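# Raise the ball off its ring and hold it

## Task

Pick the ball up so that it sits at least four finger-widths (a hand's breadth across four fingers) above the height it had while resting on its ring, and keep it there in a secure, motionless grip.

## Robot and tools

Robot: two arms, left_arm and right_arm, each with a two-finger parallel gripper. Calibrated bases in the scene frame: left_arm at (+0.015, +0.300, +0.047) m, right_arm at (-0.002, -0.357, +0.025) m. Both are practically unrotated and upright, so each base's +z points up.

Frames. Scene frame: origin at table-top height, halfway between the two nominal bases. +z is up, +x points out over the table, and left_arm is on the +y side. Arm names do not match image sides. Fixed cameras and the table use the scene frame. Each arm's hand position, orientation, Hand target, offsets and wrist camera use that arm's own base frame. The gripper's fingers point along its own +z and close along its own y. end_effector_position (m) is the point between the pads, roughly 1 cm short of the fingertips. Reported poses can be off by a few cm, more at long reach.

Row layout, shared by execute_actions and move. One row has 14 numbers, each in [-1, 1]. The first seven are left_arm: dx, dy, dz, rx, ry, rz, opening. The last seven are right_arm in the same order. Every row must have all 14 numbers, even when one arm stays put.
- dx, dy, dz are offsets, not positions. They are measured from the arm's Hand target and run along its own base axes. 1.0 equals 0.6 m, so 0.1 is 6 cm.
- rx, ry, rz together form one rotation vector, turning about the Hand target's position. 1.0 equals 180 degrees.
- opening is absolute, not an offset: +1 is fully open (0.094 m) and -1 is shut. Always send the opening you want; a 0 there means half open.
- Six zeros re-request the current Hand target.

execute_actions(actions, cameras). actions is a list of actions. Each action is a list of up to 15 rows, one row per 1/30 s control step. If you give fewer rows, the last row holds until 15 steps are done. Each row counts from the Hand target at the start of that action, not from the row before it. Each new action starts from the updated Hand target, so repeating an offset moves the hand further. An empty list only returns state and images.

move(target, speed, blend, opening_speed, blocking, cameras). This tool drives straight-line paths.
- target is one 14-number row, or a list of up to 15 rows. Every row in the list is an offset from the same starting Hand targets, not from the previous row.
- speed is in m/s, from 0.002 to 4.3, default 0.25. Turning speed is twice that number in rad/s. Give one number, or one per target.
- blend, in m, rounds the corners at intermediate targets.
- opening_speed is how fast the finger command changes, in units of the -1..1 scale per second, minimum 0.2. Use a slow value to close gently.
- blocking=false returns after about 0.5 s while the move continues.
- Paths run at most 10 s. They do not avoid obstacles or the other arm.
- The result adds a move: line. done means at rest within 10 mm and 2 degrees. Other endings are off_target, moving, held and fault. limits=paced means the pose was clipped; limits=held means steps were withheld.

wait(seconds): 0 to 10 s, with arms holding their last command. stop(): brakes a running move. zoom_image(camera, region): region is [x0, y0, x1, y1] in pixels, at most 504 by 504. finished_scene(scene): ends the current scene; pass its number. It cannot be undone.

Cameras: cam_high and cam_low (896x504, fixed), cam_left_wrist and cam_right_wrist (672x504, fisheye). cameras=[] returns no images; null or ["all"] returns all of them.

Result lines.
- Hand target: the last commanded pose after clipping. Grippers often stop short of it, and a centimetre of error from friction is normal. Resend the gap as an offset.
- Tool commands: the current gripper commands.
- grip_measured: measured opening on the -1..1 scale. On a round ball it reads narrower than the ball's real width. The grip squeezes at full force once the command is about 0.11 below the reading at first contact.
- grip_effort_nm: gripper motor effort. Negative means closing. It is not the pad force.
- Joint positions: the last entry is the gripper opening in m.
- Joint velocities: read within noise when the arm is still.
- Joint torques: include gravity. Entries 3 and 4 wrap at ±28 N m.
- MOTOR HOT: appears at 85 °C. At 100 °C an OVER-TEMPERATURE FAULT drops that arm for 30 to 60 s.

Motion notes. Each step, the commanded orientation is limited to within 40 degrees of the measured one. Joint limits in rad: waist ±2.880, shoulder 0 to 3.142, elbow 0 to 3.019, wrist pitch -1.693 to 1.571, wrist yaw ±1.571, wrist roll ±2.094.

Approach: open the gripper, come down over the ball with the fingers pointing down, and close on it. Then raise it clearly more than about 8 cm, and check with the cameras that it stays still in the grip.

Avoid:
- Fast contacts, and targets set far past the point of contact.
- Letting the ball drop or fall off the table.
- Releasing it while it is moving.
- Grippers touching each other, or one gripper closing on the other's fingers.
- Paths close to an arm's own base.
- Long holds at stretched or unreachable poses, which heat the motors.

The ball may occasionally be nudged by an outside push.

Each tool is called in YAML: its name, and indented under it one key for each argument.

## Session

execute_actions:
  actions: []

Scene clock: 0.00 s.
left_arm: end_effector_position=(+0.3662, -0.6093, +0.0538) grip_measured=+1.000 grip_effort_nm=n/a end_effector_quat_wxyz=(+0.243, +0.561, +0.509, -0.606) | right_arm: end_effector_position=(+0.3457, -0.1490, +0.0930) grip_measured=+1.000 grip_effort_nm=n/a end_effector_quat_wxyz=(+0.274, -0.523, +0.792, +0.156)
Joint positions: left_arm=[-0.802 2.227 1.403 0.413 1.191 0.029 0.094] | right_arm=[-0.676 1.532 0.957 -1.149 -0.625 -1.893 0.094]
Joint velocities: within noise
Joint torques (N m): no reading
Motor temperatures (°C): left_arm=[27 20 20 21 20 24 22] | right_arm=[25 27 23 20 23 23 22]
Heat: left arm: hottest waist 27 °C; right arm: hottest shoulder 27 °C.
Hand target: left_arm +0.3698, -0.6131, +0.0550; +0.248, +0.562, +0.506, -0.605 | right_arm +0.3516, -0.1538, +0.0973; +0.276, -0.525, +0.791, +0.149
Tool commands: left_gripper/opening=+1.0 right_gripper/opening=+1.0

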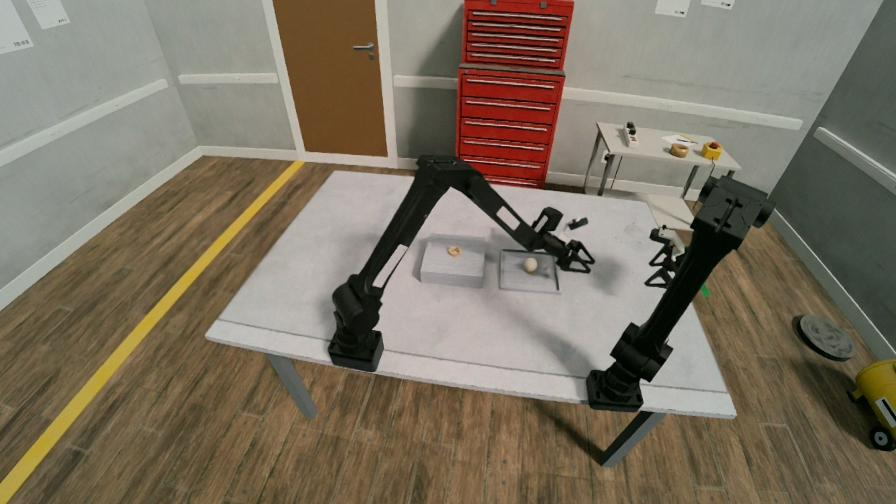

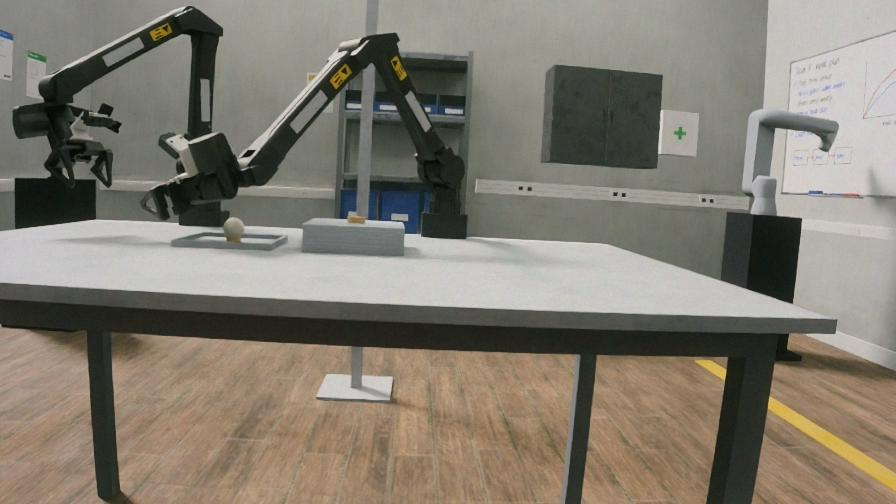

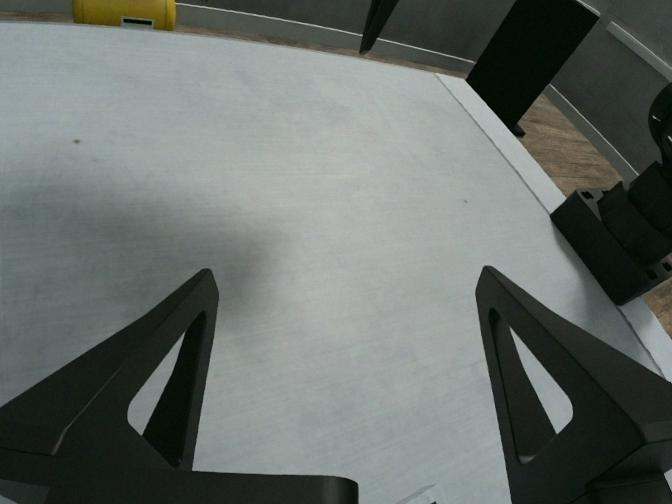

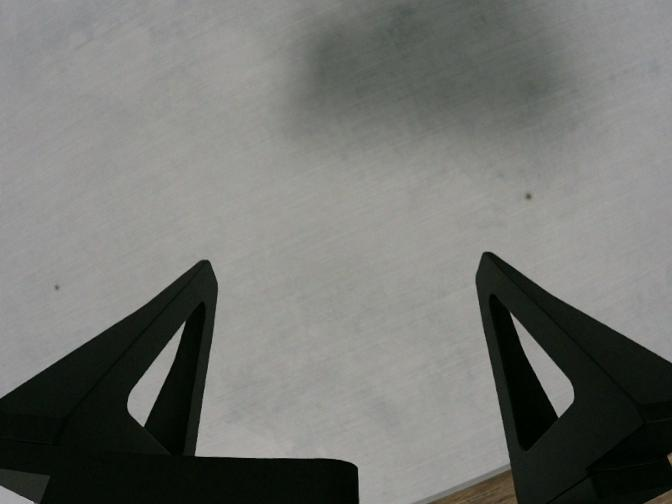

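zoom_image:
  camera: "cam_high"
  region: [400, 180, 620, 310]

zoom_image:
  camera: "cam_low"
  region: [130, 180, 430, 280]

Scaled by 2.291.

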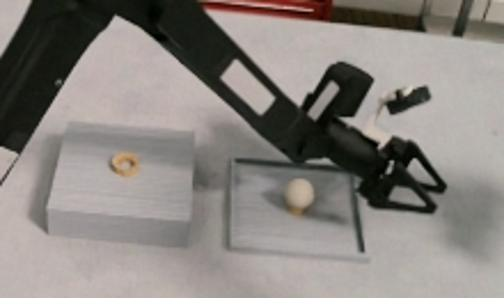

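Scaled by 1.680.

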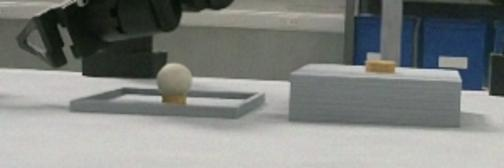

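move:
  target:
    - [0,0,0.15,0,0,0,1,0,0,0,0,0,0,1]
    - [0.042,0.2785,0.23,0.3857,-0.0366,0.2512,1,0,0,0,0,0,0,1]
  blend: [0.03,0]
  speed: 0.3

Scene clock: 33.60 s.
left_arm: end_effector_position=(+0.3902, -0.4282, +0.1769) grip_measured=+1.000 grip_effort_nm=-0.027 end_effector_quat_wxyz=(+0.104, +0.405, +0.907, -0.048) | right_arm: end_effector_position=(+0.3457, -0.1490, +0.0930) grip_measured=+1.000 grip_effort_nm=0.012 end_effector_quat_wxyz=(+0.274, -0.523, +0.792, +0.156)
Joint positions: left_arm=[-0.83 1.731 1.528 -1.138 0.005 0.01 0.094] | right_arm=[-0.676 1.532 0.957 -1.149 -0.625 -1.893 0.094]
Joint velocities: within noise
Joint torques (N m): left_arm=[-1.26 -16.91 13.7 0.64 -0.25 -0.22] | right_arm=[0.09 -10.58 8.54 -0.05 -0.51 0.04]
Motor temperatures (°C): left_arm=[26 23 23 21 20 23 22] | right_arm=[25 28 26 20 23 22 21]
Heat: left arm: hottest waist 26 °C; right arm: hottest shoulder 28 °C.
Hand target: left_arm +0.3952, -0.4459, +0.1930; +0.119, +0.407, +0.904, -0.054 | right_arm +0.3516, -0.1538, +0.0973; +0.276, -0.525, +0.791, +0.149
Off the commanded pose: left_arm 0.024 m, 2 deg | right_arm 0.009 m, 1 deg.
move: off_target (left_arm)
camera_calibration:
cam_left_wrist: T_world_to_cam=[[-0.747088, -0.664695, -0.00633316, 0.0107304], [-0.58768, 0.656015, 0.47358, 0.441203], [-0.310631, 0.357528, -0.880728, 0.557394], [0, 0, 0, 1]] pos_world=[0.440446, -0.481587, 0.282036]

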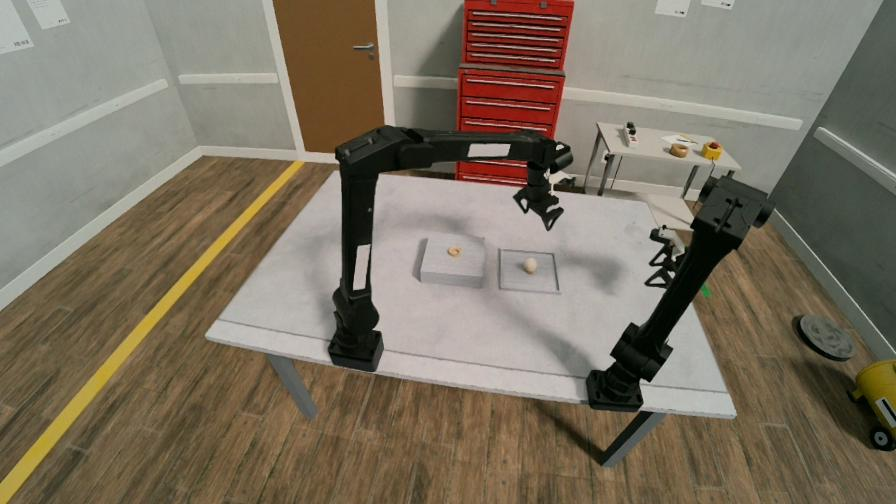

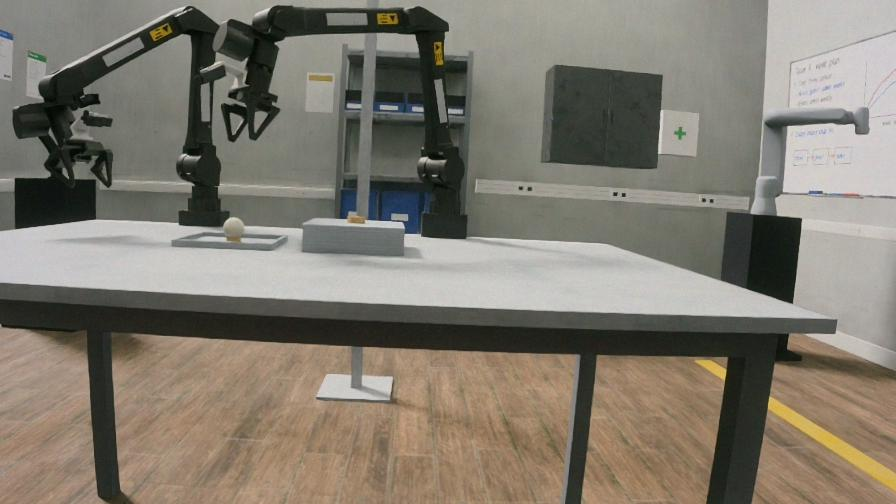

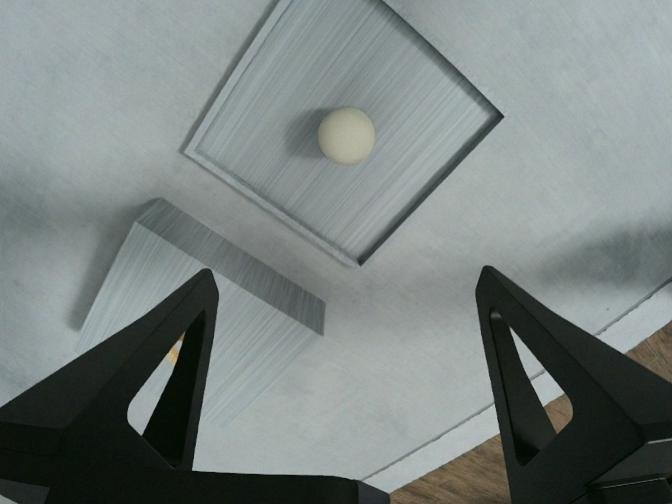

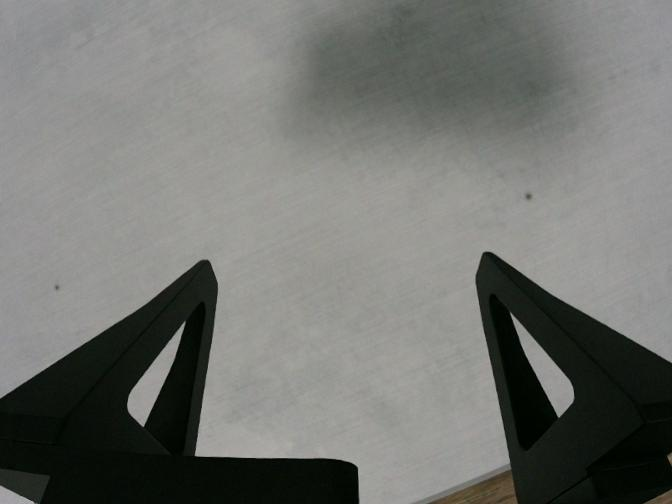

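move:
  target: [0.0133,-0.0177,-0.203,0,0,0,1,0,0,0,0,0,0,1]
  speed: 0.2
  cameras: ["cam_low","cam_left_wrist"]

Scene clock: 42.20 s.
left_arm: end_effector_position=(+0.4076, -0.4480, +0.0776) grip_measured=+1.000 grip_effort_nm=-0.027 end_effector_quat_wxyz=(+0.119, +0.404, +0.906, -0.054) | right_arm: end_effector_position=(+0.3457, -0.1490, +0.0930) grip_measured=+1.000 grip_effort_nm=0.007 end_effector_quat_wxyz=(+0.274, -0.523, +0.792, +0.156)
Joint positions: left_arm=[-0.831 1.86 1.431 -0.881 0.004 0.008 0.094] | right_arm=[-0.676 1.532 0.957 -1.149 -0.625 -1.893 0.094]
Joint velocities: within noise
Joint torques (N m): left_arm=[-1.32 -17.55 8.8 1.59 -0.25 -0.21] | right_arm=[0.26 -10.46 8.59 -0.06 -0.5 0.03]
Motor temperatures (°C): left_arm=[26 23 25 21 20 23 22] | right_arm=[25 28 27 20 23 22 21]
Heat: left arm: hottest waist 26 °C; right arm: hottest shoulder 28 °C.
Hand target: left_arm +0.4030, -0.4566, +0.0712; +0.119, +0.407, +0.904, -0.054 | right_arm +0.3516, -0.1538, +0.0973; +0.276, -0.525, +0.791, +0.149
Off the commanded pose: left_arm 0.012 m, 0 deg | right_arm 0.009 m, 1 deg.
move: off_target (left_arm)
camera_calibration:
cam_left_wrist: T_world_to_cam=[[-0.74606, -0.665838, -0.00735185, 0.00918585], [-0.59868, 0.665895, 0.445158, 0.522505], [-0.291507, 0.336516, -0.895422, 0.466387], [0, 0, 0, 1]] pos_world=[0.455622, -0.498764, 0.185084]
Images, in order (width x height): cam_low 896x504, cam_left_wrist 672x504.

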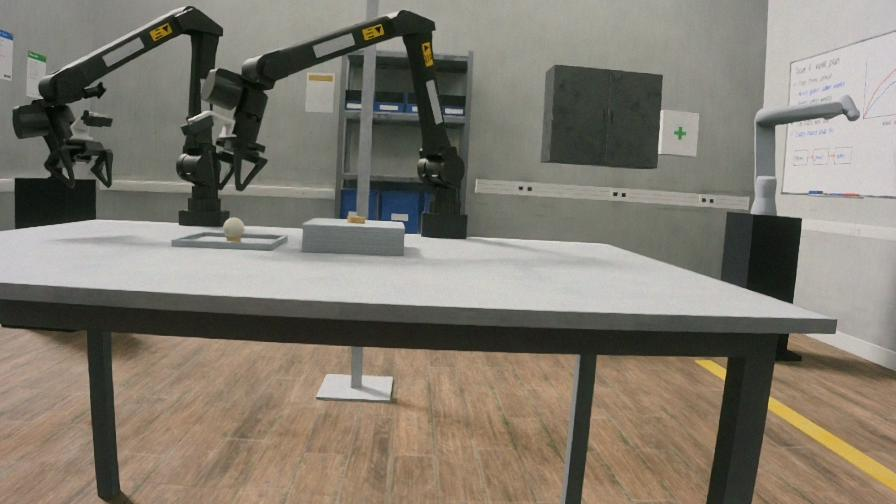

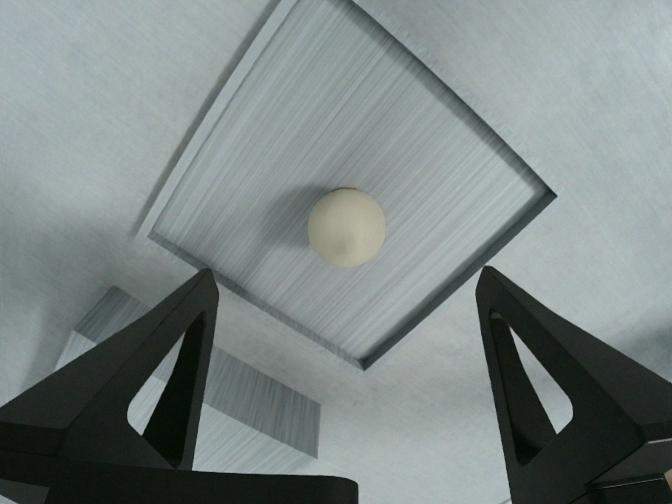

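move:
  target: [-0.01,0.0083,-0.079,0,0,0,1,0,0,0,0,0,0,1]
  speed: 0.15
  cameras: ["cam_low","cam_left_wrist"]

zoom_image:
  camera: "cam_low"
  region: [150, 140, 310, 260]

Scene clock: 49.73 s.
left_arm: end_effector_position=(+0.4047, -0.4464, +0.0378) grip_measured=+1.000 grip_effort_nm=-0.032 end_effector_quat_wxyz=(+0.126, +0.403, +0.905, -0.057) | right_arm: end_effector_position=(+0.3457, -0.1490, +0.0930) grip_measured=+1.000 grip_effort_nm=0.017 end_effector_quat_wxyz=(+0.274, -0.523, +0.792, +0.156)
Joint positions: left_arm=[-0.833 1.893 1.361 -0.762 0.003 0.006 0.094] | right_arm=[-0.676 1.532 0.957 -1.149 -0.625 -1.893 0.094]
Joint velocities: within noise
Joint torques (N m): left_arm=[-1.38 -17.38 7.97 1.7 -0.24 -0.2] | right_arm=[0.38 -10.52 8.62 -0.1 -0.5 0.04]
Motor temperatures (°C): left_arm=[26 23 25 21 20 23 22] | right_arm=[25 28 27 20 23 22 21]
Heat: left arm: hottest waist 26 °C; right arm: hottest shoulder 28 °C.
Hand target: left_arm +0.3971, -0.4516, +0.0236; +0.119, +0.407, +0.904, -0.054 | right_arm +0.3516, -0.1538, +0.0973; +0.276, -0.525, +0.791, +0.149
Off the commanded pose: left_arm 0.017 m, 1 deg | right_arm 0.009 m, 1 deg.
move: off_target (left_arm)
camera_calibration:
cam_left_wrist: T_world_to_cam=[[-0.745963, -0.665947, -0.00736518, 0.00768481], [-0.603163, 0.670864, 0.431434, 0.542012], [-0.282371, 0.326277, -0.902114, 0.421281], [0, 0, 0, 1]] pos_world=[0.451612, -0.495953, 0.146258]
Images, in order (width x height): cam_low 896x504, cam_left_wrist 672x504.

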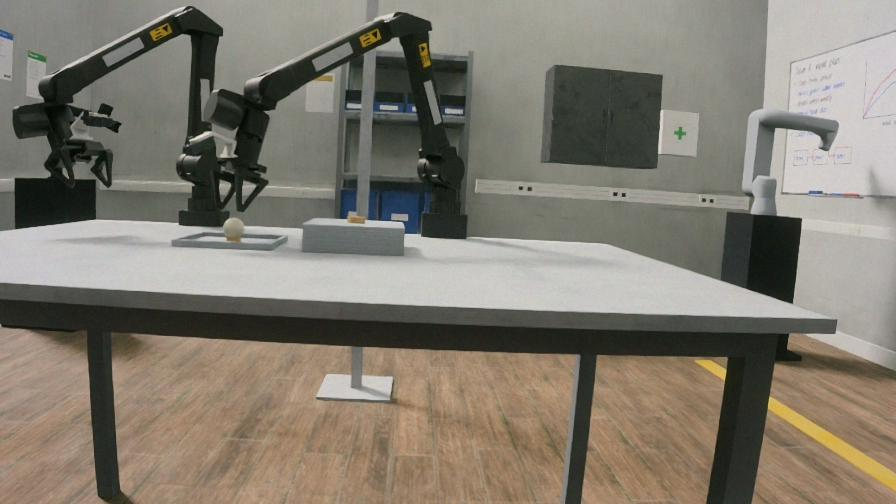

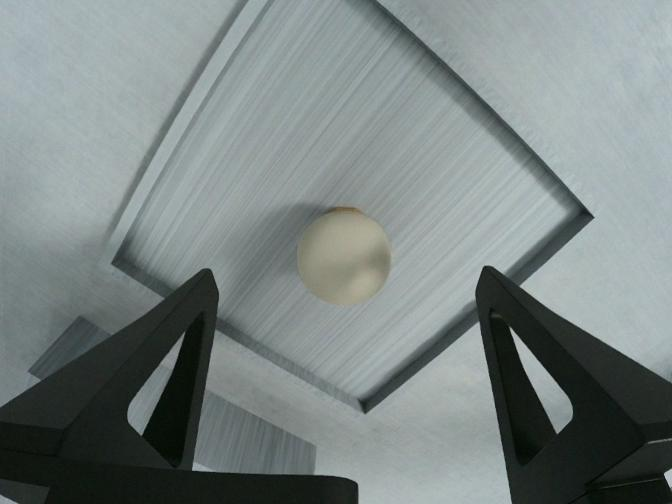

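Scaled by 3.150.

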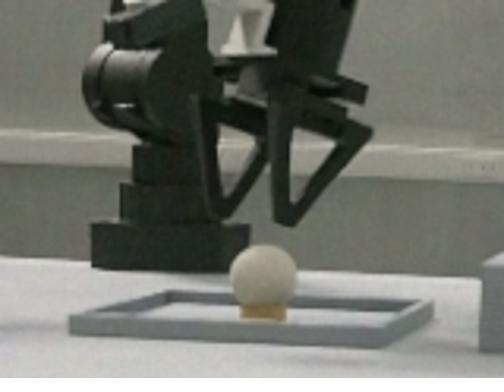

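move:
  target: [-0.0052,0.006,-0.066,0,0,0,1,0,0,0,0,0,0,1]
  speed: 0.12
  cameras: ["cam_low","cam_left_wrist"]

zoom_image:
  camera: "cam_low"
  region: [150, 140, 310, 260]

Scene clock: 56.53 s.
left_arm: end_effector_position=(+0.4021, -0.4434, -0.0022) grip_measured=+1.000 grip_effort_nm=-0.022 end_effector_quat_wxyz=(+0.125, +0.403, +0.905, -0.057) | right_arm: end_effector_position=(+0.3457, -0.1490, +0.0930) grip_measured=+1.000 grip_effort_nm=0.017 end_effector_quat_wxyz=(+0.274, -0.523, +0.792, +0.156)
Joint positions: left_arm=[-0.833 1.942 1.314 -0.667 0.003 0.006 0.094] | right_arm=[-0.676 1.532 0.957 -1.149 -0.625 -1.893 0.094]
Joint velocities: within noise
Joint torques (N m): left_arm=[-1.38 -17.14 7.54 1.72 -0.25 -0.21] | right_arm=[0.44 -10.58 8.65 0.01 -0.5 0.04]
Motor temperatures (°C): left_arm=[26 23 24 21 20 23 22] | right_arm=[25 28 28 20 23 22 21]
Heat: left arm: hottest waist 26 °C; right arm: hottest shoulder 28 °C.
Hand target: left_arm +0.3941, -0.4480, -0.0159; +0.119, +0.407, +0.904, -0.054 | right_arm +0.3516, -0.1538, +0.0973; +0.276, -0.525, +0.791, +0.149
Off the commanded pose: left_arm 0.017 m, 1 deg | right_arm 0.009 m, 1 deg.
move: off_target (left_arm)
camera_calibration:
cam_left_wrist: T_world_to_cam=[[-0.745877, -0.666039, -0.0077258, 0.00726122], [-0.603264, 0.670569, 0.431752, 0.555561], [-0.282383, 0.326695, -0.901959, 0.383684], [0, 0, 0, 1]] pos_world=[0.448912, -0.493054, 0.106259]
Images, in order (width x height): cam_low 896x504, cam_left_wrist 672x504.

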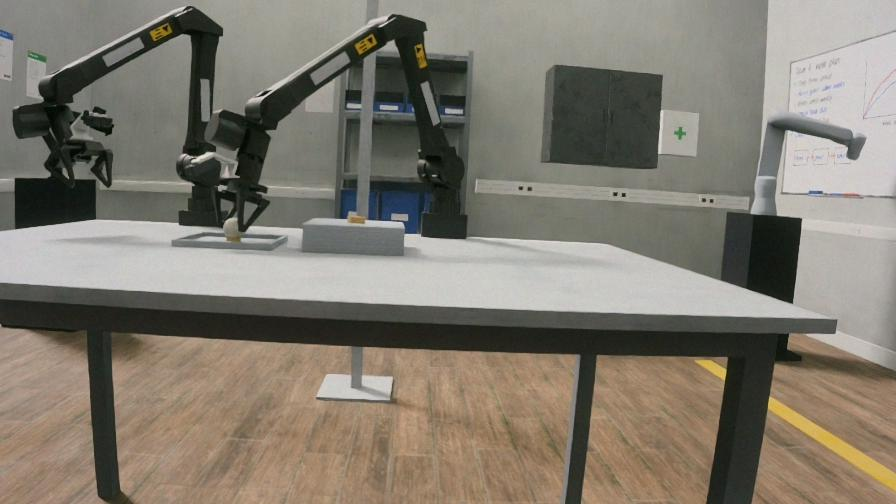

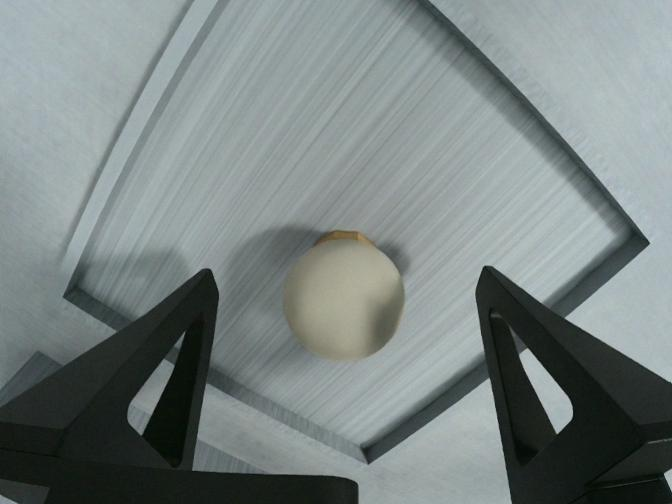

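Scaled by 3.150.

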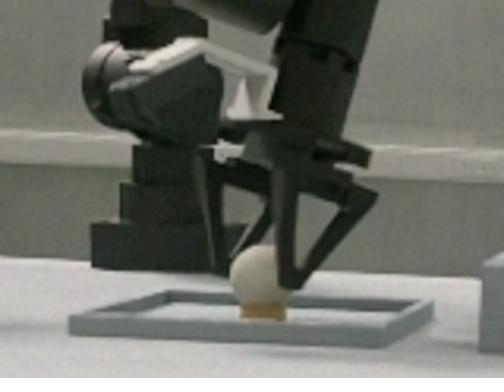

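move:
  target:
    - [0,0,-0.01,0,0,0,1,0,0,0,0,0,0,1]
    - [0,0,-0.01,0,0,0,-0.35,0,0,0,0,0,0,1]
  speed: 0.1
  opening_speed: 0.8
  cameras: ["cam_low","cam_left_wrist"]

zoom_image:
  camera: "cam_low"
  region: [150, 140, 310, 260]

Scene clock: 68.13 s.
left_arm: end_effector_position=(+0.4042, -0.4452, -0.0026) grip_measured=-0.149 grip_effort_nm=-1.038 end_effector_quat_wxyz=(+0.131, +0.403, +0.904, -0.058) | right_arm: end_effector_position=(+0.3457, -0.1490, +0.0930) grip_measured=+1.000 grip_effort_nm=0.012 end_effector_quat_wxyz=(+0.274, -0.523, +0.792, +0.156)
Joint positions: left_arm=[-0.833 1.944 1.314 -0.654 0.001 0.006 0.04] | right_arm=[-0.676 1.532 0.957 -1.149 -0.625 -1.893 0.094]
Joint velocities: within noise
Joint torques (N m): left_arm=[-1.38 -16.91 7.2 1.74 -0.16 -0.2] | right_arm=[0.26 -10.58 8.61 -0.08 -0.52 0.02]
Motor temperatures (°C): left_arm=[26 23 24 21 20 23 22] | right_arm=[25 28 28 20 23 22 21]
Heat: left arm: hottest waist 26 °C; right arm: hottest shoulder 28 °C.
Hand target: left_arm +0.3940, -0.4480, -0.0218; +0.119, +0.407, +0.904, -0.054 | right_arm +0.3516, -0.1538, +0.0973; +0.276, -0.525, +0.791, +0.149
Off the commanded pose: left_arm 0.022 m, 2 deg | right_arm 0.009 m, 1 deg.
move: off_target (left_arm); target 2's new opening was sent with left_arm's hand 0.022 m and 1 deg from that target
camera_calibration:
cam_left_wrist: T_world_to_cam=[[-0.745203, -0.666769, -0.00954611, 0.00709328], [-0.607485, 0.672903, 0.422094, 0.560967], [-0.275016, 0.320345, -0.906502, 0.378659], [0, 0, 0, 1]] pos_world=[0.450202, -0.494048, 0.106542]
Images, in order (width x height): cam_low 896x504, cam_left_wrist 672x504.

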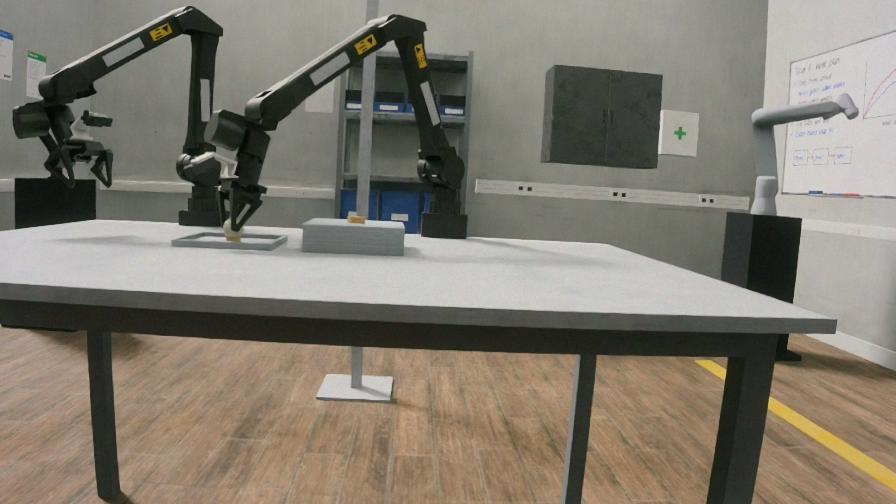

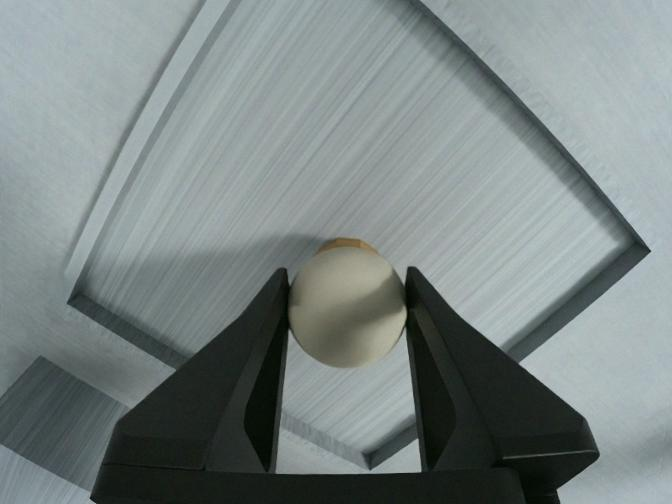

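Scaled by 3.150.

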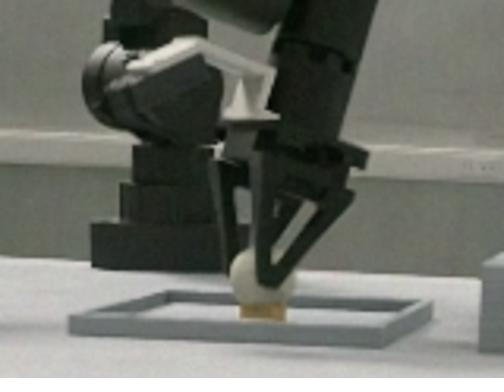

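move:
  target: [0,0,0.27,0,0,0,-0.35,0,0,0,0,0,0,1]
  speed: 0.2
  cameras: ["cam_low","cam_left_wrist"]

Scene clock: 73.40 s.
left_arm: end_effector_position=(+0.3900, -0.4296, +0.1220) grip_measured=-0.150 grip_effort_nm=-1.053 end_effector_quat_wxyz=(+0.103, +0.404, +0.908, -0.046) | right_arm: end_effector_position=(+0.3457, -0.1490, +0.0930) grip_measured=+1.000 grip_effort_nm=0.007 end_effector_quat_wxyz=(+0.274, -0.523, +0.792, +0.156)
Joint positions: left_arm=[-0.833 1.774 1.438 -1.01 0.001 0.006 0.04] | right_arm=[-0.676 1.532 0.957 -1.149 -0.625 -1.893 0.094]
Joint velocities: within noise
Joint torques (N m): left_arm=[-1.32 -18.14 12.81 0.72 -0.14 -0.21] | right_arm=[0.32 -10.34 8.59 -0.05 -0.5 0.04]
Motor temperatures (°C): left_arm=[26 23 25 21 20 23 22] | right_arm=[25 28 28 20 23 21 21]
Heat: left arm: hottest waist 26 °C; right arm: hottest shoulder 28 °C.
Hand target: left_arm +0.3941, -0.4480, +0.1401; +0.119, +0.407, +0.904, -0.054 | right_arm +0.3516, -0.1538, +0.0973; +0.276, -0.525, +0.791, +0.149
Off the commanded pose: left_arm 0.026 m, 2 deg | right_arm 0.009 m, 1 deg.
move: off_target (left_arm)
camera_calibration:
cam_left_wrist: T_world_to_cam=[[-0.745616, -0.666316, -0.00894046, 0.00833713], [-0.588709, 0.652367, 0.477325, 0.466364], [-0.312217, 0.361164, -0.878681, 0.511422], [0, 0, 0, 1]] pos_world=[0.440444, -0.483393, 0.226845]
Images, in order (width x height): cam_low 896x504, cam_left_wrist 672x504.

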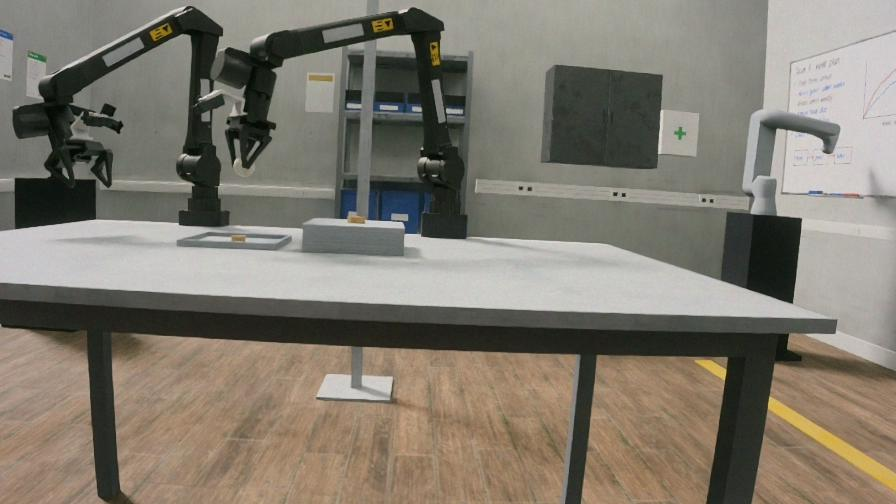

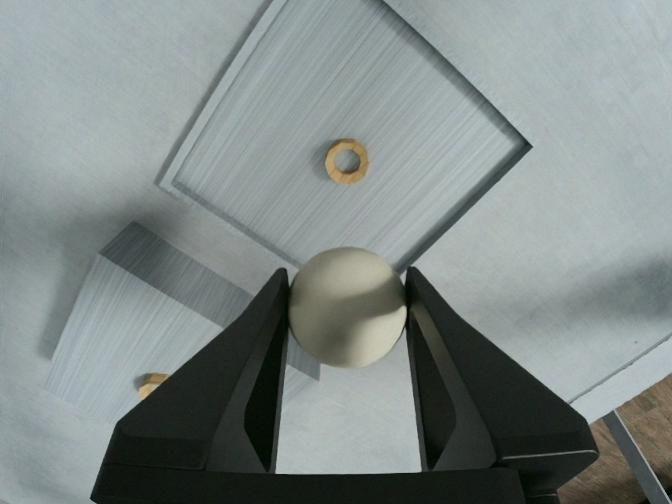

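finished_scene:
  scene: 1

The scene is finished: the task was done.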